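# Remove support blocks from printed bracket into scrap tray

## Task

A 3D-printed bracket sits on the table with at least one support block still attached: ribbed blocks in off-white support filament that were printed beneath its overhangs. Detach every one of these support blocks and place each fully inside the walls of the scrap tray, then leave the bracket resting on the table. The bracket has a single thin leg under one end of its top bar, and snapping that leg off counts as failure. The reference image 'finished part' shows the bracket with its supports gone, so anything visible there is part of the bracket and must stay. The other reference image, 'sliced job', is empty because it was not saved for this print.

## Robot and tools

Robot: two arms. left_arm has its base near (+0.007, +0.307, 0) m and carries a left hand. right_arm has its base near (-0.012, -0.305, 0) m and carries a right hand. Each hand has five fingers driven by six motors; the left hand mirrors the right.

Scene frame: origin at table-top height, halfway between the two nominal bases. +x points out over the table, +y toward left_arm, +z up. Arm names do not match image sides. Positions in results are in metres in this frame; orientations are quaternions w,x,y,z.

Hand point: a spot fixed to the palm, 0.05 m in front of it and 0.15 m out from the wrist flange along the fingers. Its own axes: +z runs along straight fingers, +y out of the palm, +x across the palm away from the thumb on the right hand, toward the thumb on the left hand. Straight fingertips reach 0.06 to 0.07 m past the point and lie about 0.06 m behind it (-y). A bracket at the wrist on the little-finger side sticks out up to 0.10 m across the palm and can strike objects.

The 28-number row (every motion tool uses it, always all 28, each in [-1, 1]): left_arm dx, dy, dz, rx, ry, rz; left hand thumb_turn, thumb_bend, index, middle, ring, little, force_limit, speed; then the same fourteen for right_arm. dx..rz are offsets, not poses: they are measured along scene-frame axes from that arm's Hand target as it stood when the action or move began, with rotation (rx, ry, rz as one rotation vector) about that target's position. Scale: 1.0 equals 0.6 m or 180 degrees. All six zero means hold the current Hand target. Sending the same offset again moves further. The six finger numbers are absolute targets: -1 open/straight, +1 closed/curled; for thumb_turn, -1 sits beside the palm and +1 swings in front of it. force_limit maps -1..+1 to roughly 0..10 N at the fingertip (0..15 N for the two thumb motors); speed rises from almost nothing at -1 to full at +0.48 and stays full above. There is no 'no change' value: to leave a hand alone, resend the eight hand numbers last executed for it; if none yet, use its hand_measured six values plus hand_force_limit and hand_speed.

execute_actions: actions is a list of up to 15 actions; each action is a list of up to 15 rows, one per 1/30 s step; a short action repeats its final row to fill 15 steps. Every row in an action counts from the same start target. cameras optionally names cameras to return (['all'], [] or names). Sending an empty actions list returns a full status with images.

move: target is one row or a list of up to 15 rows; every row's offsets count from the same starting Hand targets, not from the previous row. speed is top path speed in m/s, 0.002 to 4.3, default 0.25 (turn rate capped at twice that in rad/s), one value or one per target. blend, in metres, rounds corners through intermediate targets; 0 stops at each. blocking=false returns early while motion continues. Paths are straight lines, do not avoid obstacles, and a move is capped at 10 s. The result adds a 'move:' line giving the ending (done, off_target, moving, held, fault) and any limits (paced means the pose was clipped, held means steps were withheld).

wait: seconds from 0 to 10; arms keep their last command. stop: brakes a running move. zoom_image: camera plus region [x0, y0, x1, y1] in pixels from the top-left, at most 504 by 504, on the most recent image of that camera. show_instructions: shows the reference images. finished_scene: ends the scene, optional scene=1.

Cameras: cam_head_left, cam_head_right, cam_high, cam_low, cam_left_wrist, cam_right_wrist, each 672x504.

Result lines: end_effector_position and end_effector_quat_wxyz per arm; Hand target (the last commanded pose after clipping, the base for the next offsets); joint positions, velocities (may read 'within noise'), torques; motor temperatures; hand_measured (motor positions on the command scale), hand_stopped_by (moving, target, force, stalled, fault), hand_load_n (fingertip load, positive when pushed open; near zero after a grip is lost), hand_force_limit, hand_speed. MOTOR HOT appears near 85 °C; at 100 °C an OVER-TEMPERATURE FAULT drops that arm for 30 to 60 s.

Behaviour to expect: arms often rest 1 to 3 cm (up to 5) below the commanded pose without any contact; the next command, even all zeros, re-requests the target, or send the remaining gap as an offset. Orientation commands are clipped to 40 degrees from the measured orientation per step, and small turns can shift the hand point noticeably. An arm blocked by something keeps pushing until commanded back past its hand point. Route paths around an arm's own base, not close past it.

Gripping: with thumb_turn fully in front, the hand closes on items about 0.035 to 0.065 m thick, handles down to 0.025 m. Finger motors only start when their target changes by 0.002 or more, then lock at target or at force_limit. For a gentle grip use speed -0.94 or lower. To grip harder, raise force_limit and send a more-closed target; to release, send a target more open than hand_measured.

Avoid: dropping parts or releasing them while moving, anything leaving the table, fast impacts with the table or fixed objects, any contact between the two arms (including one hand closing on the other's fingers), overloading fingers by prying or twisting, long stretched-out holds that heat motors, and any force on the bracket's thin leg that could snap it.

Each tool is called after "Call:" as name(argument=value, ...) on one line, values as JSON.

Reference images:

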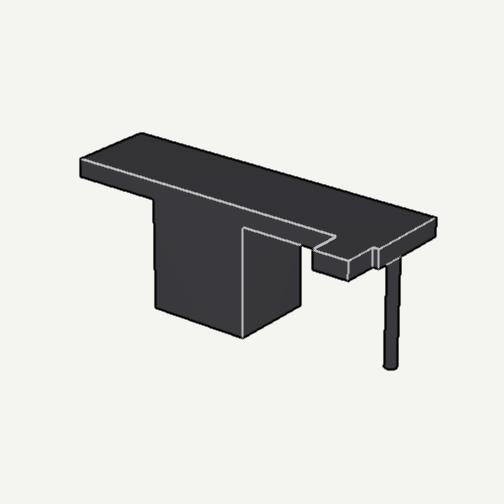

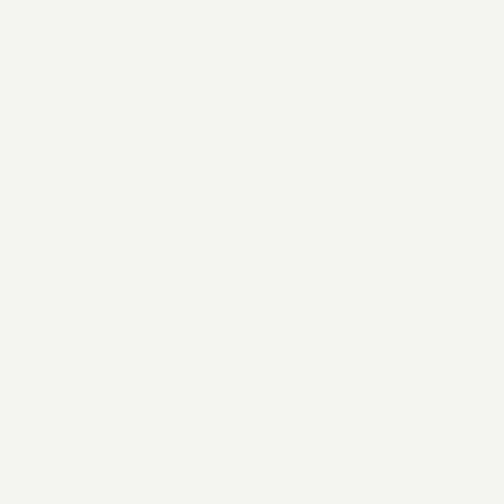

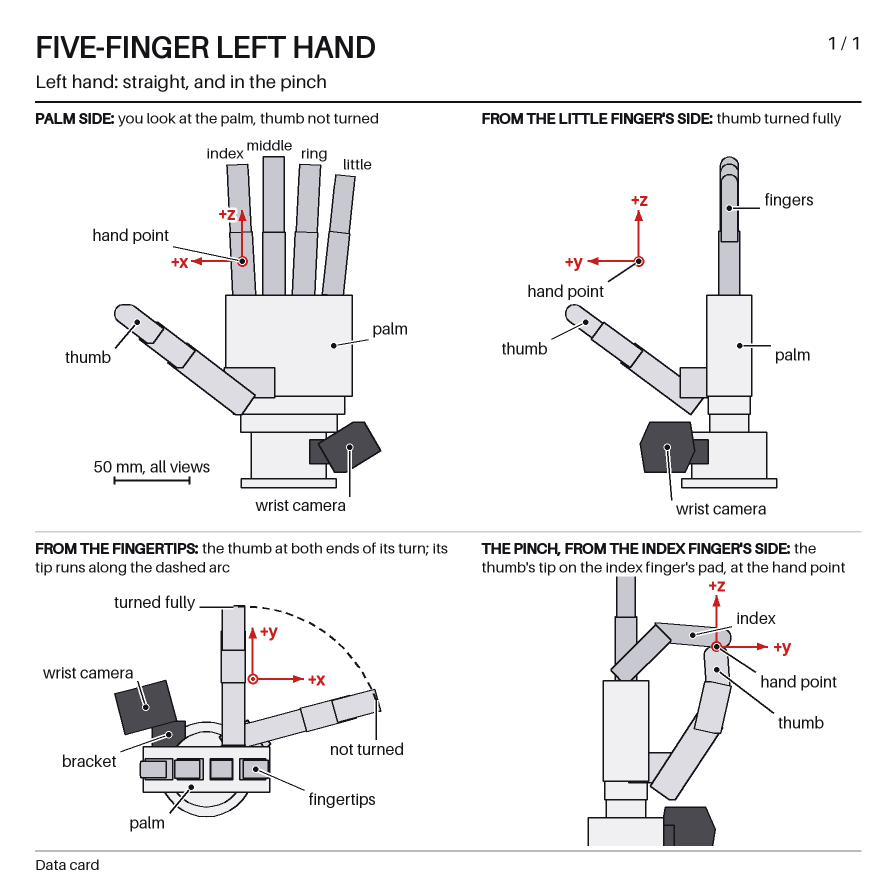

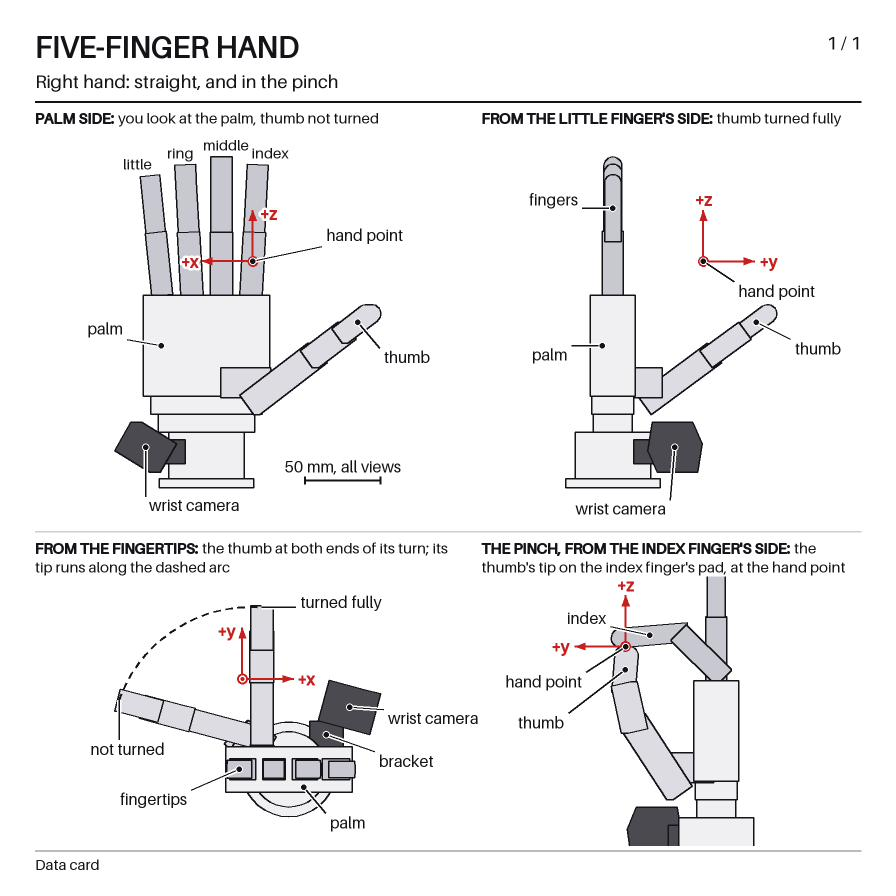

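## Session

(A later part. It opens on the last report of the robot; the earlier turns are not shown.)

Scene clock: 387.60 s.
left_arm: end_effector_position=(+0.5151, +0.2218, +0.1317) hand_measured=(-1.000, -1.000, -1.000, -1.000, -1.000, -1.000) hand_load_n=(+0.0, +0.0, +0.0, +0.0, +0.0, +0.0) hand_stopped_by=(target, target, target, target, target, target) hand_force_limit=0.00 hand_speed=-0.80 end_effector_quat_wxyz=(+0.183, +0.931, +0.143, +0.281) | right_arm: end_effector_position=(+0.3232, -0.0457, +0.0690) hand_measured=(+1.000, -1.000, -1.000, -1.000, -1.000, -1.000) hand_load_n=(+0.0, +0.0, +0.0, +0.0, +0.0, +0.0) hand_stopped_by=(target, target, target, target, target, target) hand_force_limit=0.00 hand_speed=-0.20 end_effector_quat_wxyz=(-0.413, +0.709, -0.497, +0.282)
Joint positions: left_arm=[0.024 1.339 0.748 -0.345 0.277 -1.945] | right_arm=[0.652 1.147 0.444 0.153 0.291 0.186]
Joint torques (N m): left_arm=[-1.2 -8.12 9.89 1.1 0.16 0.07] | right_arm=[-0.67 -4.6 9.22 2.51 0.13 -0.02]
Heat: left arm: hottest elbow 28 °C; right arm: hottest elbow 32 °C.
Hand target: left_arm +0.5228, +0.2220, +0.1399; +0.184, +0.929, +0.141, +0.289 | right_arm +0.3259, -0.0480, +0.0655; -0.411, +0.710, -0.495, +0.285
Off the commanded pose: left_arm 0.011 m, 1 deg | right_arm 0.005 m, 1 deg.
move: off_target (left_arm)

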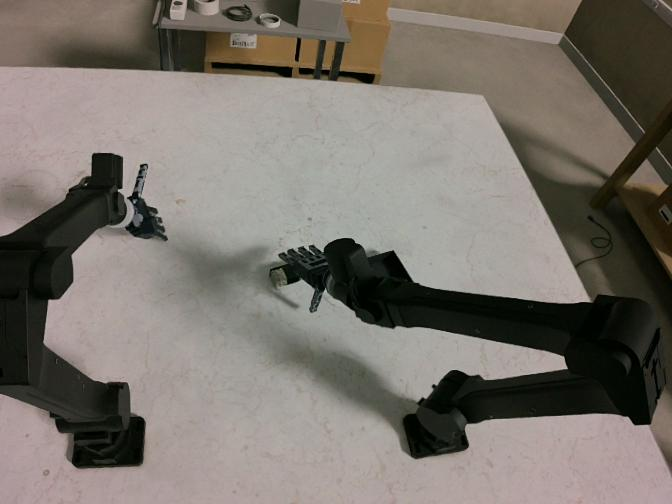

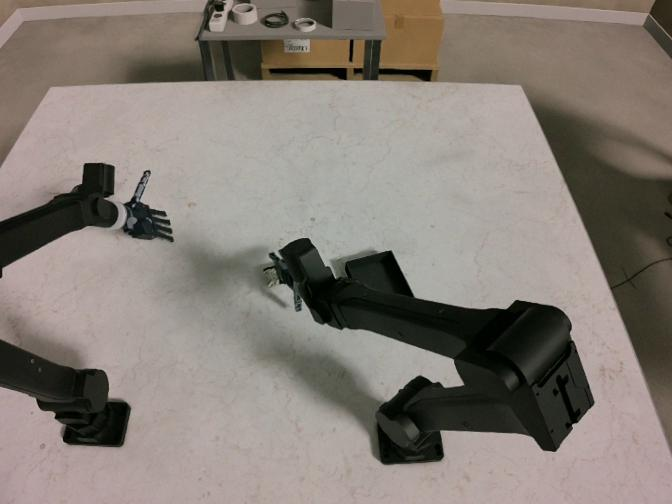

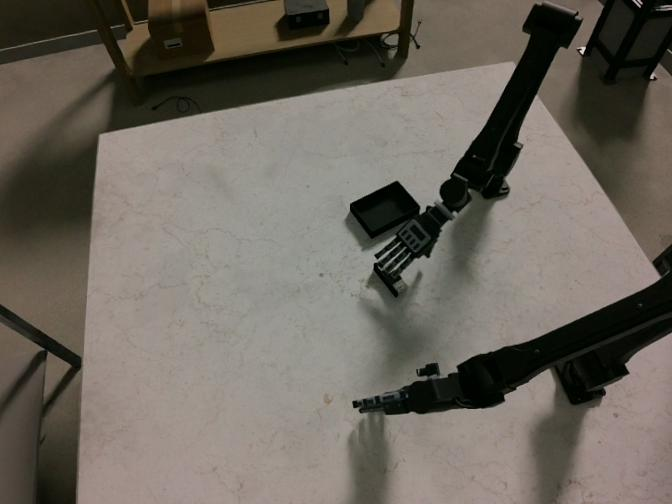

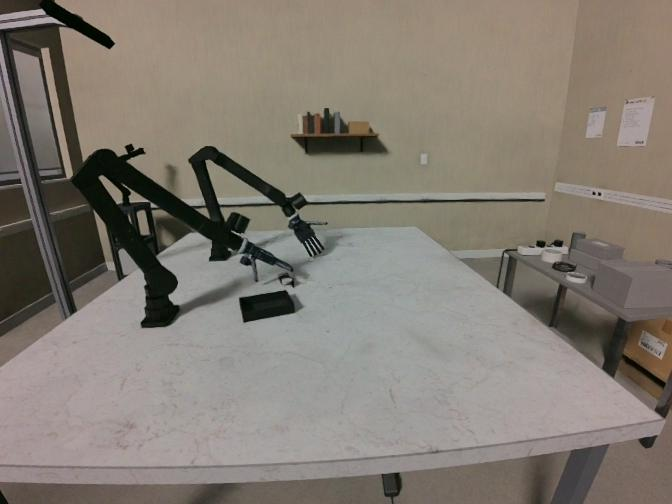

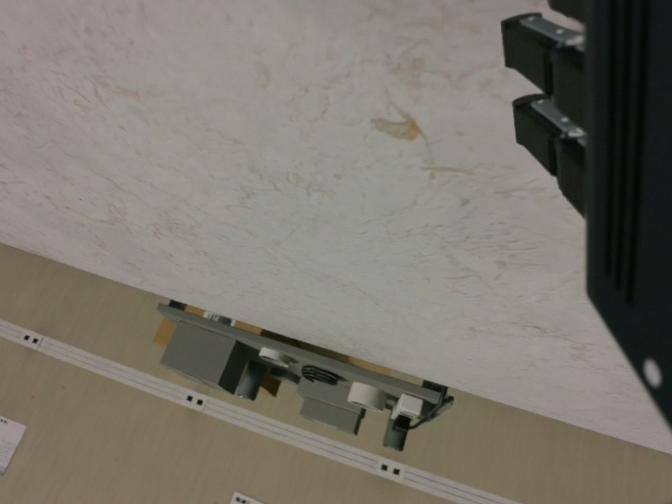

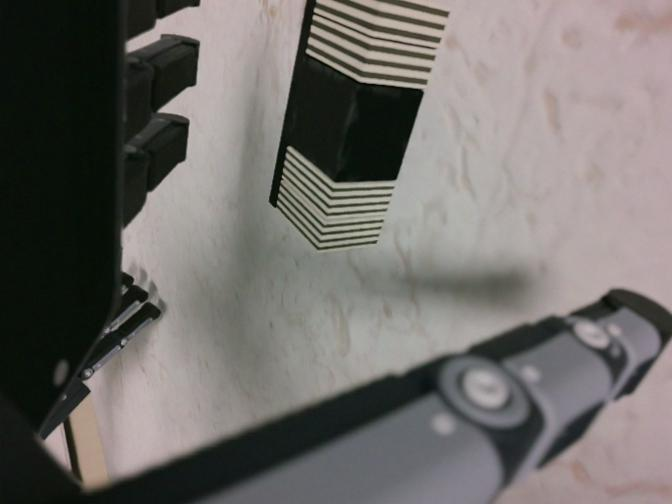

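Call:
zoom_image(camera="cam_right_wrist", region=[200, 0, 500, 280])

Call:
zoom_image(camera="cam_head_left", region=[240, 220, 370, 330])

Call:
zoom_image(camera="cam_low", region=[220, 230, 320, 310])

Call:
zoom_image(camera="cam_high", region=[350, 200, 450, 310])

Scaled by 1.680 from the camera's 672x504 image, which has a finer 960x720 frame.

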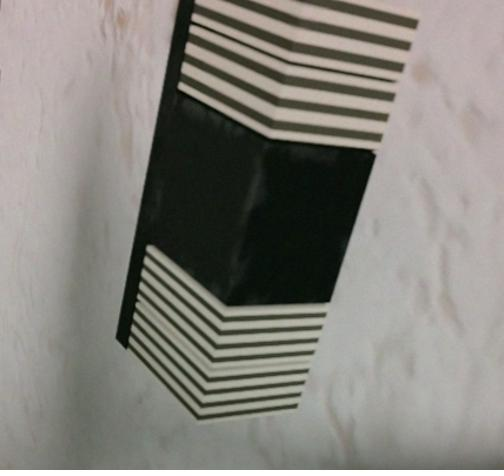

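Scaled by 3.877 from the camera's 672x504 image, which has a finer 960x720 frame.

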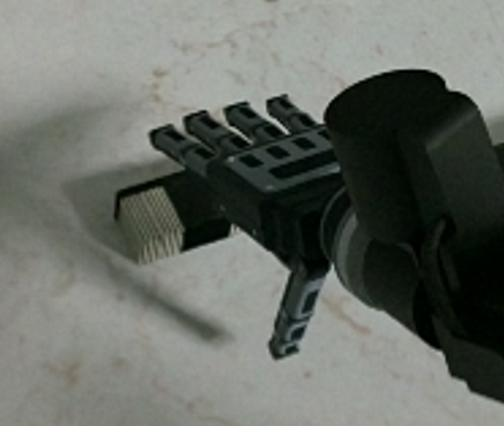

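Scaled by 5.040 from the camera's 672x504 image, which has a finer 960x720 frame.

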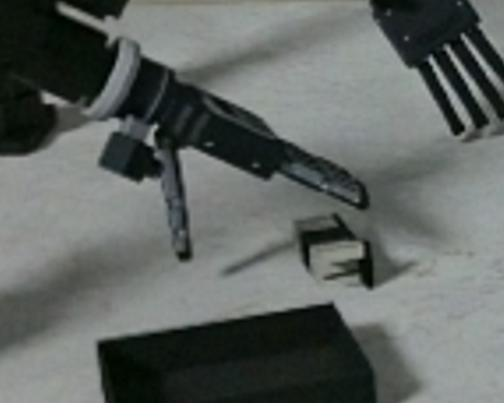

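Scaled by 4.582 from the camera's 672x504 image, which has a finer 960x720 frame.

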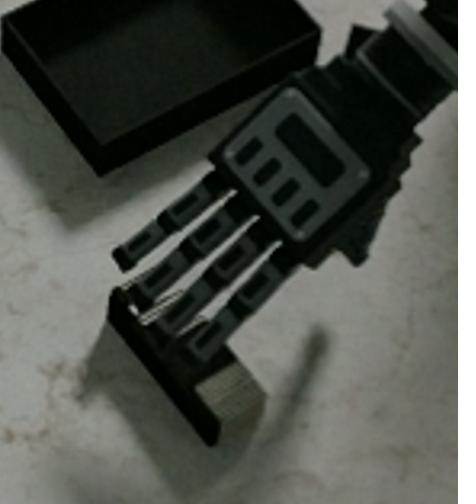

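Call:
move(target=[0,0,0,0,0,0,-1,-1,-1,-1,-1,-1,0,-0.8,0.119,0.048,-0.02,0,0,0,1,-0.6,-1,-1,-1,-1,0,-0.2], speed=0.1, cameras=["all"])

Scene clock: 482.50 s.
left_arm: end_effector_position=(+0.5151, +0.2218, +0.1317) hand_measured=(-1.000, -1.000, -1.000, -1.000, -1.000, -1.000) hand_load_n=(+0.0, +0.0, +0.0, +0.0, +0.0, +0.0) hand_stopped_by=(target, target, target, target, target, target) hand_force_limit=0.00 hand_speed=-0.80 end_effector_quat_wxyz=(+0.183, +0.931, +0.143, +0.281) | right_arm: end_effector_position=(+0.3779, -0.0287, +0.0403) hand_measured=(+1.000, -0.600, -1.000, -1.000, -1.000, -1.000) hand_load_n=(+0.0, +0.0, +0.0, +0.0, +0.0, +0.0) hand_stopped_by=(target, target, target, target, target, target) hand_force_limit=0.00 hand_speed=-0.20 end_effector_quat_wxyz=(-0.396, +0.718, -0.501, +0.277)
Joint positions: left_arm=[0.024 1.339 0.748 -0.345 0.277 -1.945] | right_arm=[0.586 1.39 0.567 0.244 0.236 0.151]
Joint torques (N m): left_arm=[-1.14 -8.12 9.88 1.1 0.15 0.06] | right_arm=[-0.67 -7.41 12.19 2.47 0.11 -0.02]
Heat: left arm: hottest elbow 28 °C; right arm: hottest elbow 33 °C.
Hand target: left_arm +0.5228, +0.2220, +0.1399; +0.184, +0.929, +0.141, +0.289 | right_arm +0.3973, -0.0193, +0.0535; -0.411, +0.710, -0.496, +0.286
Off the commanded pose: left_arm 0.011 m, 1 deg | right_arm 0.025 m, 2 deg.
move: off_target (left_arm, right_arm)

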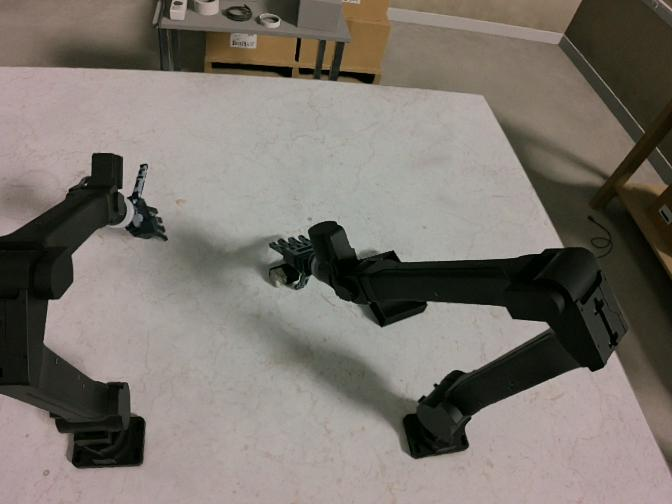

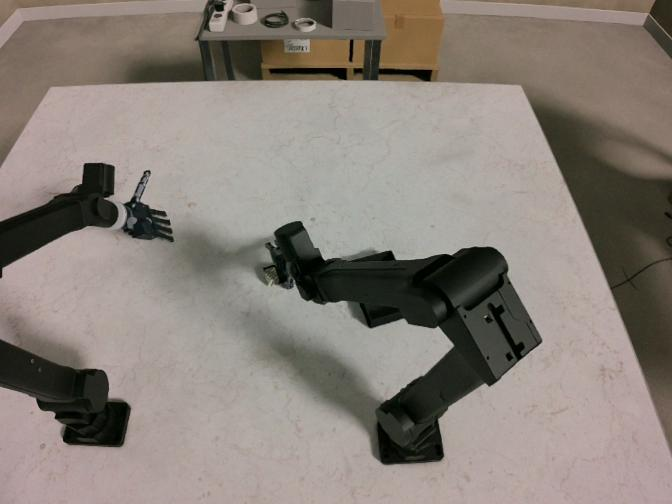

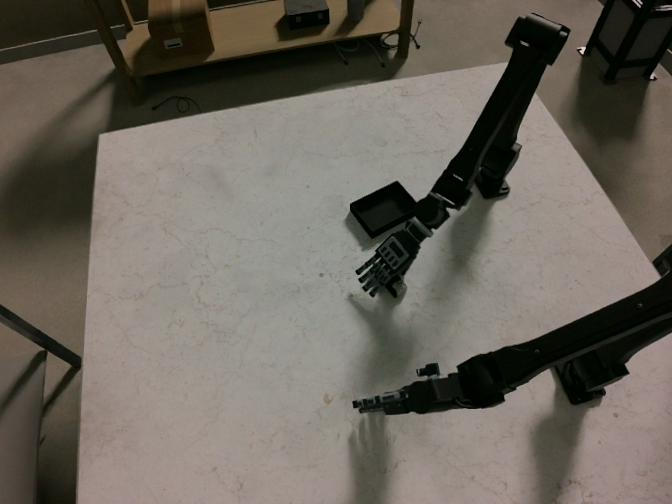

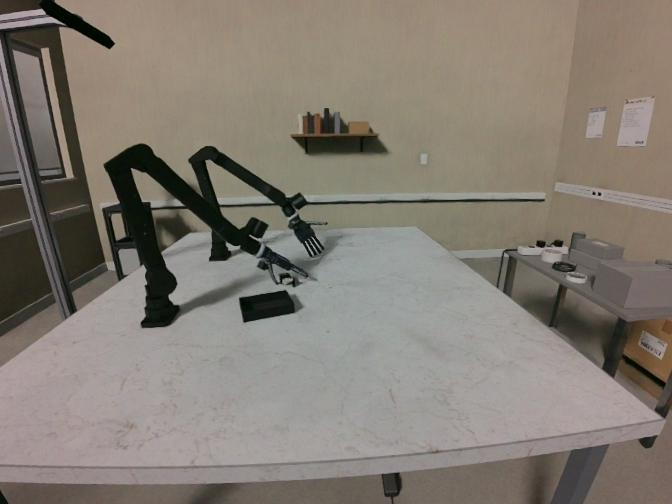

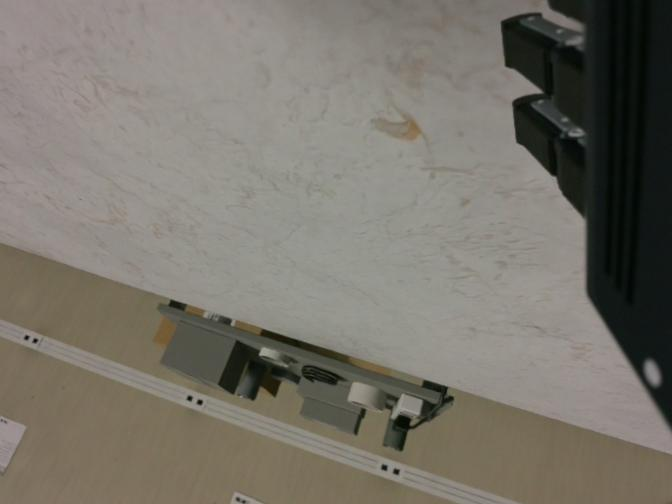

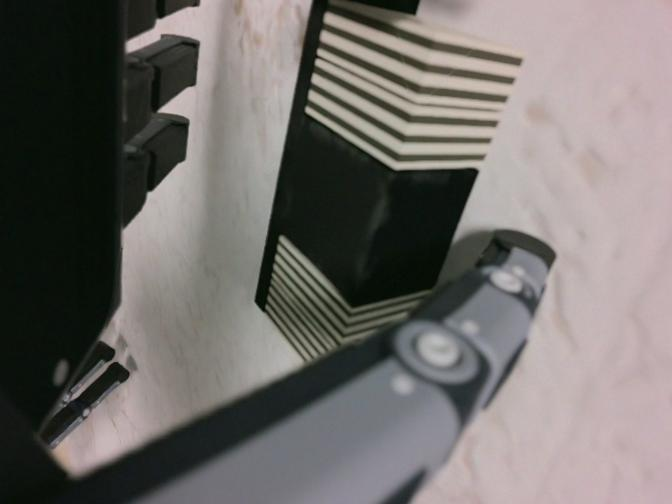

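Call:
zoom_image(camera="cam_low", region=[235, 235, 335, 310])

Call:
zoom_image(camera="cam_right_wrist", region=[240, 0, 600, 370])

Scaled by 5.040 from the camera's 672x504 image, which has a finer 960x720 frame.

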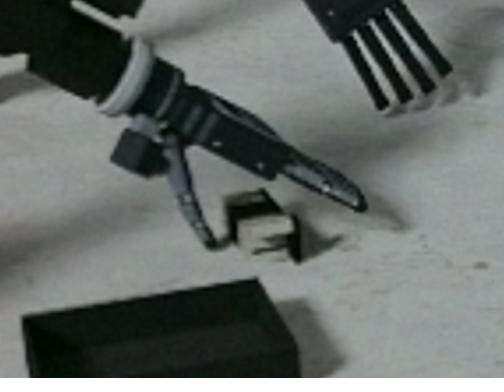

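Scaled by 1.362 from the camera's 672x504 image, which has a finer 960x720 frame.

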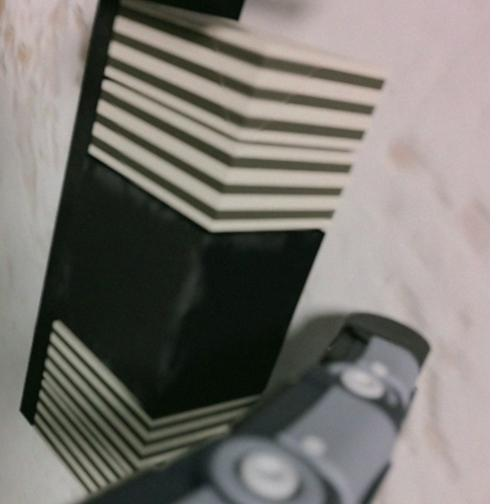

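Call:
execute_actions(actions=[[[0,0,0,0,0,0,-1,-1,-1,-1,-1,-1,0,-0.8,0,0,0,0,0,0,1,-0.6,-1,-1,-1,-1,0,-0.2]]])

Scene clock: 512.83 s.
left_arm: end_effector_position=(+0.5151, +0.2218, +0.1317) hand_measured=(-1.000, -1.000, -1.000, -1.000, -1.000, -1.000) hand_load_n=(+0.0, +0.0, +0.0, +0.0, +0.0, +0.0) hand_stopped_by=(target, target, target, target, target, target) hand_force_limit=0.00 hand_speed=-0.80 end_effector_quat_wxyz=(+0.183, +0.931, +0.143, +0.281) | right_arm: end_effector_position=(+0.3780, -0.0286, +0.0401) hand_measured=(+1.000, -0.600, -1.000, -1.000, -1.000, -1.000) hand_load_n=(+0.0, +0.0, +0.0, +0.0, +0.0, +0.0) hand_stopped_by=(target, target, target, target, target, target) hand_force_limit=0.00 hand_speed=-0.20 end_effector_quat_wxyz=(-0.396, +0.718, -0.501, +0.277)
Joint positions: left_arm=[0.024 1.339 0.748 -0.345 0.277 -1.945] | right_arm=[0.586 1.39 0.567 0.244 0.236 0.151]
Joint torques (N m): left_arm=[-1.2 -8.06 9.89 1.13 0.15 0.07] | right_arm=[-0.62 -7.24 12.15 2.51 0.11 -0.02]
Heat: left arm: hottest elbow 28 °C; right arm: hottest elbow 36 °C.
Hand target: left_arm +0.5228, +0.2220, +0.1399; +0.184, +0.929, +0.141, +0.289 | right_arm +0.3974, -0.0192, +0.0535; -0.411, +0.710, -0.496, +0.286
Off the commanded pose: left_arm 0.011 m, 1 deg | right_arm 0.025 m, 2 deg.

Call:
move(target=[0,0,0,0,0,0,-1,-1,-1,-1,-1,-1,0,-0.8,0.019,0.007,0.006,0,0,0,1,-0.6,-1,-1,-1,-1,0,-0.2], speed=0.05, cameras=["cam_right_wrist","cam_low"])

Scene clock: 519.67 s.
left_arm: end_effector_position=(+0.5151, +0.2218, +0.1317) hand_measured=(-1.000, -1.000, -1.000, -1.000, -1.000, -1.000) hand_load_n=(+0.0, +0.0, +0.0, +0.0, +0.0, +0.0) hand_stopped_by=(target, target, target, target, target, target) hand_force_limit=0.00 hand_speed=-0.80 end_effector_quat_wxyz=(+0.183, +0.931, +0.143, +0.281) | right_arm: end_effector_position=(+0.3913, -0.0225, +0.0460) hand_measured=(+1.000, -0.600, -1.000, -1.000, -1.000, -1.000) hand_load_n=(+0.0, +0.0, +0.0, +0.0, -0.5, +0.0) hand_stopped_by=(target, target, target, target, target, target) hand_force_limit=0.00 hand_speed=-0.20 end_effector_quat_wxyz=(-0.401, +0.715, -0.500, +0.278)
Joint positions: left_arm=[0.024 1.339 0.748 -0.345 0.277 -1.945] | right_arm=[0.578 1.412 0.602 0.244 0.228 0.146]
Joint torques (N m): left_arm=[-1.2 -8.06 9.89 1.09 0.15 0.07] | right_arm=[-0.67 -7.47 12.27 2 0.1 -0.02]
Heat: left arm: hottest elbow 28 °C; right arm: hottest elbow 36 °C.
Hand target: left_arm +0.5228, +0.2220, +0.1399; +0.184, +0.929, +0.141, +0.289 | right_arm +0.4087, -0.0150, +0.0571; -0.411, +0.710, -0.496, +0.286
Off the commanded pose: left_arm 0.011 m, 1 deg | right_arm 0.022 m, 2 deg.
move: off_target (left_arm, right_arm)
Images, in order (width x height): cam_low 672x504, cam_right_wrist 672x504.

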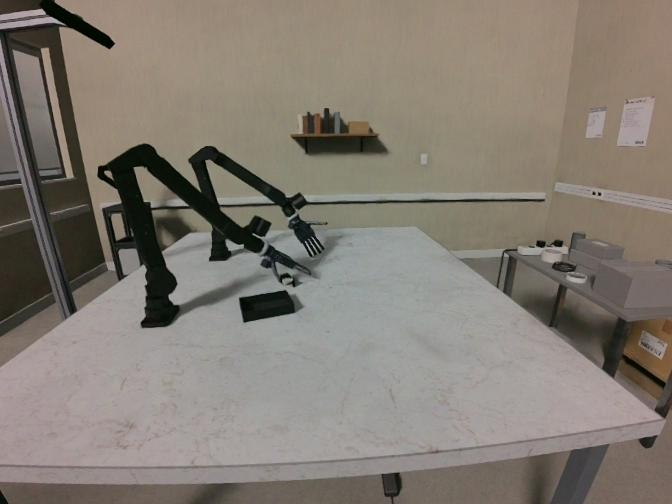

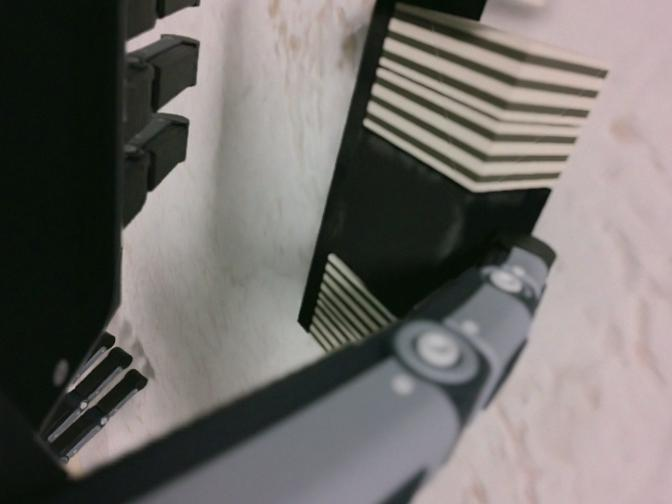

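Call:
execute_actions(actions=[[[0,0,0,0,0,0,-1,-1,-1,-1,-1,-1,0,-0.8,0,0,0,0,0,0,1,-0.6,0.1,0.1,-1,-1,-0.4,-0.9]]])

Call:
wait(seconds=2, cameras=["all"])

Scene clock: 545.23 s.
left_arm: end_effector_position=(+0.5151, +0.2218, +0.1317) hand_measured=(-1.000, -1.000, -1.000, -1.000, -1.000, -1.000) hand_load_n=(+0.0, +0.0, +0.0, +0.0, +0.0, +0.0) hand_stopped_by=(target, target, target, target, target, target) hand_force_limit=0.00 hand_speed=-0.80 end_effector_quat_wxyz=(+0.183, +0.931, +0.143, +0.281) | right_arm: end_effector_position=(+0.3912, -0.0224, +0.0460) hand_measured=(+1.000, -0.600, -0.052, -0.052, -1.000, -1.000) hand_load_n=(+0.0, +0.0, +0.0, +0.0, +0.0, +0.0) hand_stopped_by=(target, target, moving, moving, target, target) hand_force_limit=-0.40 hand_speed=-0.90 end_effector_quat_wxyz=(-0.401, +0.715, -0.500, +0.278)
Joint positions: left_arm=[0.024 1.339 0.748 -0.345 0.277 -1.945] | right_arm=[0.578 1.412 0.602 0.244 0.228 0.146]
Joint torques (N m): left_arm=[-1.14 -8.12 9.89 1.09 0.16 0.07] | right_arm=[-0.5 -7.65 12.26 1.94 0.11 -0.02]
Heat: left arm: hottest elbow 28 °C; right arm: hottest elbow 36 °C.
Hand target: left_arm +0.5228, +0.2220, +0.1399; +0.184, +0.929, +0.141, +0.289 | right_arm +0.4087, -0.0150, +0.0571; -0.411, +0.710, -0.496, +0.285
Off the commanded pose: left_arm 0.011 m, 1 deg | right_arm 0.022 m, 2 deg.
not at rest: the robot was still moving 3 seconds after this call's last action.

Scene clock: 547.23 s.
left_arm: end_effector_position=(+0.5151, +0.2218, +0.1317) hand_measured=(-1.000, -1.000, -1.000, -1.000, -1.000, -1.000) hand_load_n=(+0.0, +0.0, +0.0, +0.0, +0.0, +0.0) hand_stopped_by=(target, target, target, target, target, target) hand_force_limit=0.00 hand_speed=-0.80 end_effector_quat_wxyz=(+0.183, +0.931, +0.143, +0.281) | right_arm: end_effector_position=(+0.3914, -0.0223, +0.0462) hand_measured=(+1.000, -0.602, -0.014, -0.042, -1.000, -1.000) hand_load_n=(-1.5, +5.0, +4.5, +1.0, +0.0, +0.5) hand_stopped_by=(target, target, force, force, target, target) hand_force_limit=-0.40 hand_speed=-0.90 end_effector_quat_wxyz=(-0.402, +0.715, -0.500, +0.278)
Joint positions: left_arm=[0.024 1.339 0.748 -0.345 0.277 -1.945] | right_arm=[0.578 1.412 0.602 0.244 0.228 0.146]
Joint torques (N m): left_arm=[-1.14 -8.12 9.89 1.11 0.15 0.07] | right_arm=[-0.62 -7.71 12.25 2 0.11 -0.01]
Heat: left arm: hottest elbow 28 °C; right arm: hottest elbow 36 °C.
Hand target: left_arm +0.5228, +0.2220, +0.1399; +0.184, +0.929, +0.141, +0.289 | right_arm +0.4087, -0.0149, +0.0572; -0.411, +0.710, -0.495, +0.286
Off the commanded pose: left_arm 0.011 m, 1 deg | right_arm 0.022 m, 2 deg.
wait: 2.00 s; at rest by 0.27 s

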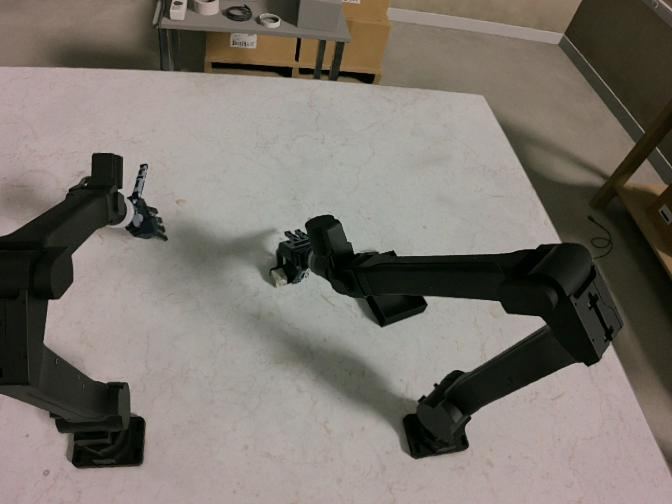

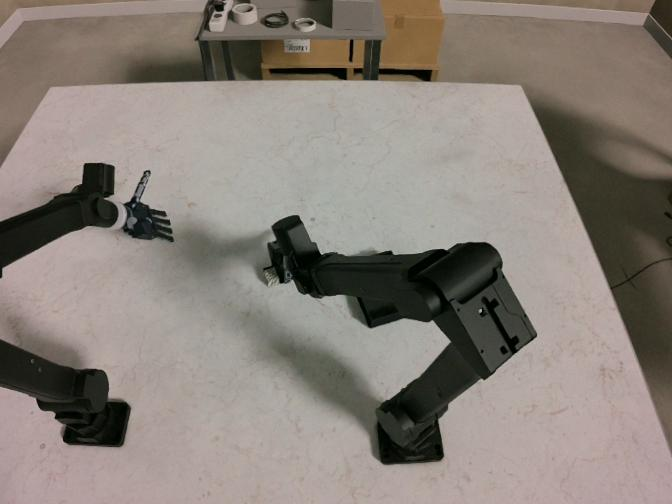

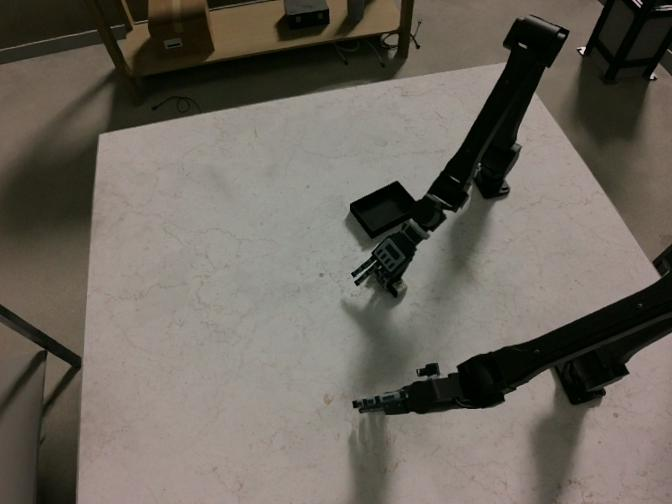

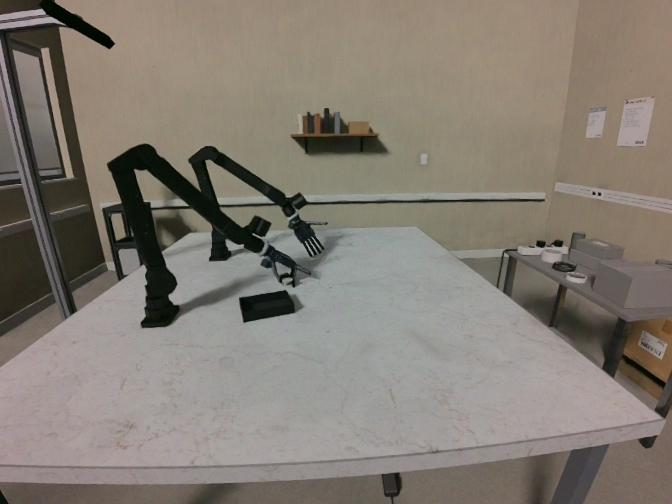

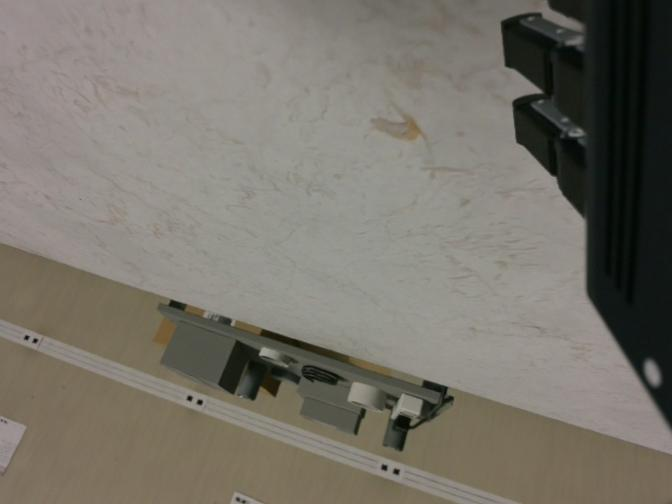

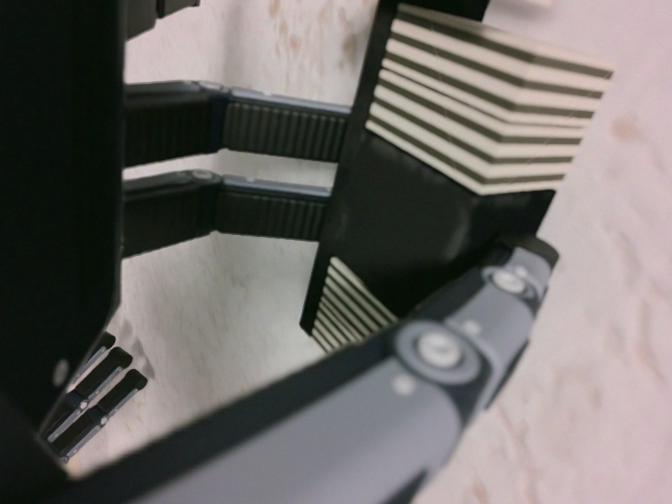

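Call:
execute_actions(actions=[[[0,0,0,0,0,0,-1,-1,-1,-1,-1,-1,0,-0.8,0,0,0,0,0,0,1,-0.6,0.2,0.2,-1,-1,0.2,-0.92]]])

Call:
wait(seconds=1.5, cameras=["cam_right_wrist"])

Scene clock: 554.20 s.
left_arm: end_effector_position=(+0.5151, +0.2218, +0.1317) hand_measured=(-1.000, -1.000, -1.000, -1.000, -1.000, -1.000) hand_load_n=(+0.0, +0.0, +0.0, +0.0, +0.0, +0.0) hand_stopped_by=(target, target, target, target, target, target) hand_force_limit=0.00 hand_speed=-0.80 end_effector_quat_wxyz=(+0.183, +0.931, +0.143, +0.281) | right_arm: end_effector_position=(+0.3918, -0.0223, +0.0465) hand_measured=(+1.000, -0.602, +0.000, -0.022, -1.000, -1.000) hand_load_n=(+0.0, +12.5, +5.5, +8.0, +0.0, +0.0) hand_stopped_by=(target, target, force, force, target, target) hand_force_limit=0.20 hand_speed=-0.92 end_effector_quat_wxyz=(-0.402, +0.715, -0.499, +0.279)
Joint positions: left_arm=[0.024 1.339 0.748 -0.345 0.277 -1.945] | right_arm=[0.578 1.412 0.603 0.244 0.228 0.145]
Joint torques (N m): left_arm=[-1.2 -8.12 9.88 1.1 0.16 0.07] | right_arm=[-0.67 -7.71 12.15 2 0.11 -0.01]
Heat: left arm: hottest elbow 29 °C; right arm: hottest elbow 35 °C.
Hand target: left_arm +0.5228, +0.2220, +0.1399; +0.184, +0.929, +0.141, +0.289 | right_arm +0.4087, -0.0152, +0.0571; -0.411, +0.710, -0.496, +0.286
Off the commanded pose: left_arm 0.011 m, 1 deg | right_arm 0.021 m, 1 deg.

Scene clock: 555.70 s.
left_arm: end_effector_position=(+0.5151, +0.2218, +0.1317) hand_measured=(-1.000, -1.000, -1.000, -1.000, -1.000, -1.000) hand_load_n=(+0.0, +0.0, +0.0, +0.0, +0.0, +0.0) hand_stopped_by=(target, target, target, target, target, target) hand_force_limit=0.00 hand_speed=-0.80 end_effector_quat_wxyz=(+0.183, +0.931, +0.143, +0.281) | right_arm: end_effector_position=(+0.3918, -0.0223, +0.0465) hand_measured=(+1.000, -0.602, +0.000, -0.022, -1.000, -1.000) hand_load_n=(+0.0, +13.0, +5.5, +7.5, -0.5, +0.0) hand_stopped_by=(target, target, force, force, target, target) hand_force_limit=0.20 hand_speed=-0.92 end_effector_quat_wxyz=(-0.402, +0.715, -0.499, +0.279)
Joint positions: left_arm=[0.024 1.339 0.748 -0.345 0.277 -1.945] | right_arm=[0.578 1.412 0.603 0.244 0.228 0.145]
Joint torques (N m): left_arm=[-1.14 -8.06 9.89 1.1 0.15 0.07] | right_arm=[-0.73 -7.71 12.16 2 0.11 -0.01]
Heat: left arm: hottest elbow 29 °C; right arm: hottest elbow 35 °C.
Hand target: left_arm +0.5228, +0.2220, +0.1399; +0.184, +0.929, +0.141, +0.289 | right_arm +0.4087, -0.0152, +0.0571; -0.411, +0.710, -0.496, +0.286
Off the commanded pose: left_arm 0.011 m, 1 deg | right_arm 0.021 m, 1 deg.
wait: 1.50 s; at rest by 0.17 s
Images, in order (width x height): cam_right_wrist 672x504.

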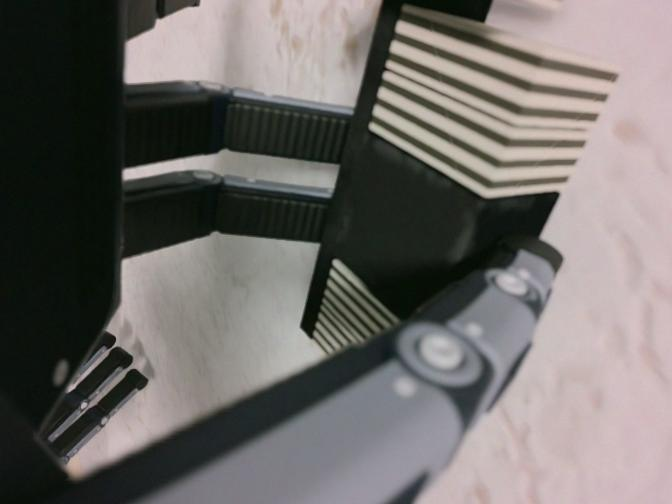

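Call:
move(target=[0,0,0,0,0,0,-1,-1,-1,-1,-1,-1,0,-0.8,0,0,0.12,0,0,0,1,-0.6,0.2,0.2,-1,-1,0.2,-0.92], speed=0.08, cameras=["all"])

Scene clock: 561.53 s.
left_arm: end_effector_position=(+0.5151, +0.2218, +0.1317) hand_measured=(-1.000, -1.000, -1.000, -1.000, -1.000, -1.000) hand_load_n=(+0.0, +0.0, +0.0, +0.0, +0.0, +0.0) hand_stopped_by=(target, target, target, target, target, target) hand_force_limit=0.00 hand_speed=-0.80 end_effector_quat_wxyz=(+0.183, +0.931, +0.143, +0.281) | right_arm: end_effector_position=(+0.3928, -0.0216, +0.1064) hand_measured=(+1.000, -0.602, +0.000, -0.022, -1.000, -1.000) hand_load_n=(-0.5, +13.0, +5.5, +8.0, +0.0, +0.0) hand_stopped_by=(target, target, force, force, target, target) hand_force_limit=0.20 hand_speed=-0.92 end_effector_quat_wxyz=(-0.398, +0.718, -0.500, +0.277)
Joint positions: left_arm=[0.024 1.339 0.748 -0.345 0.277 -1.945] | right_arm=[0.578 1.279 0.691 0.013 0.228 0.145]
Joint torques (N m): left_arm=[-1.2 -8.12 9.91 1.11 0.15 0.07] | right_arm=[-0.67 -8.64 14.37 1.35 0.11 0]
Heat: left arm: hottest elbow 29 °C; right arm: hottest elbow 35 °C.
Hand target: left_arm +0.5228, +0.2220, +0.1399; +0.184, +0.929, +0.141, +0.289 | right_arm +0.4087, -0.0151, +0.1292; -0.411, +0.710, -0.496, +0.286
Off the commanded pose: left_arm 0.011 m, 1 deg | right_arm 0.028 m, 2 deg.
move: off_target (left_arm, right_arm)

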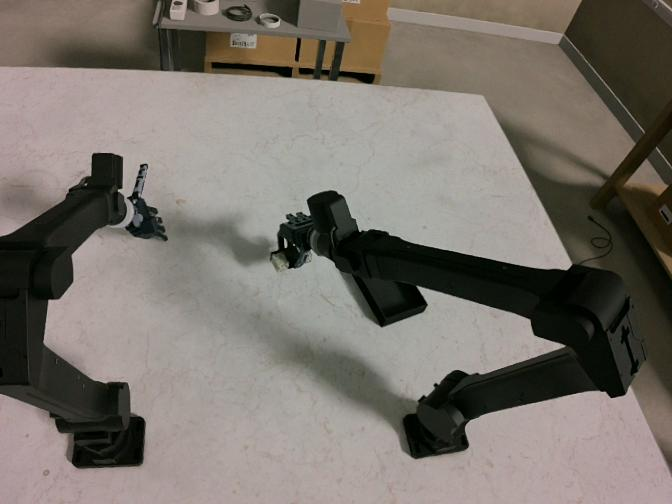

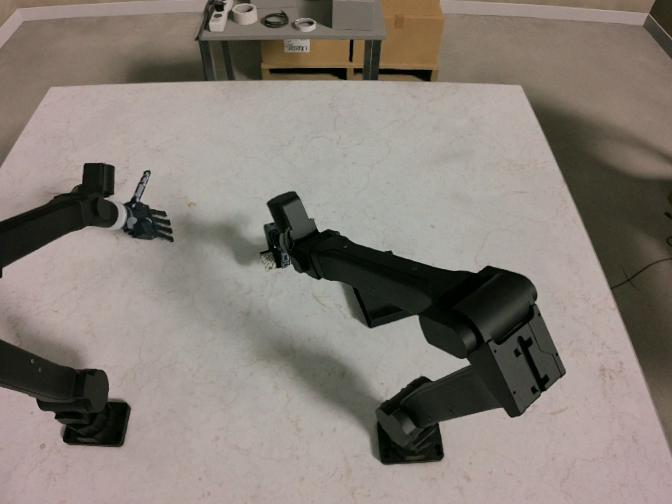

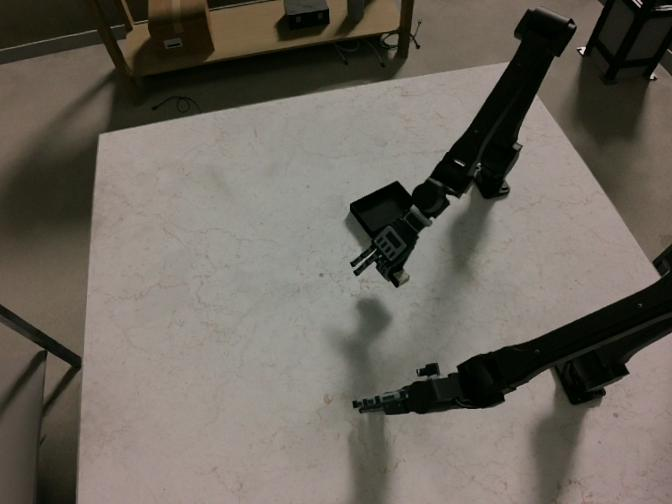

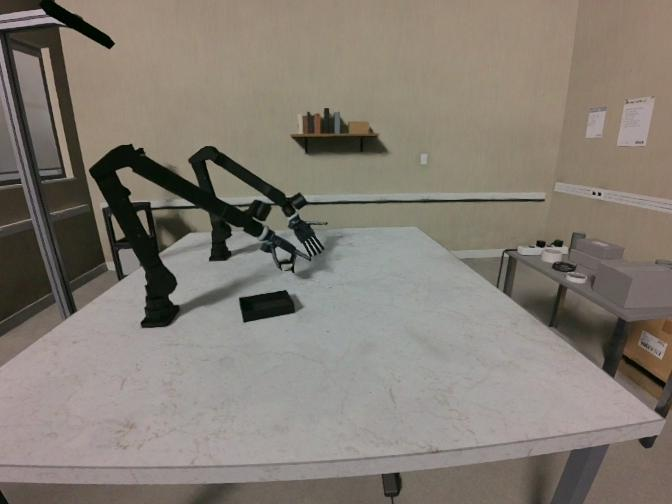

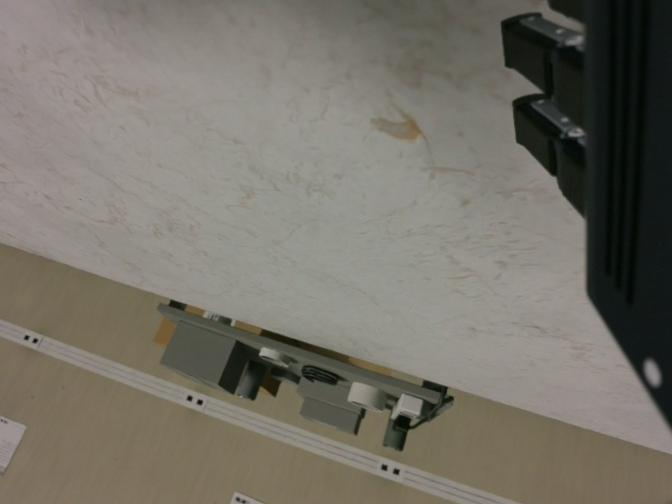

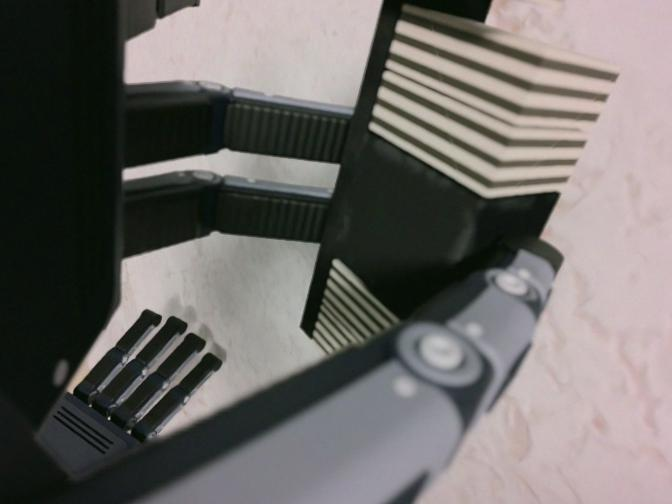

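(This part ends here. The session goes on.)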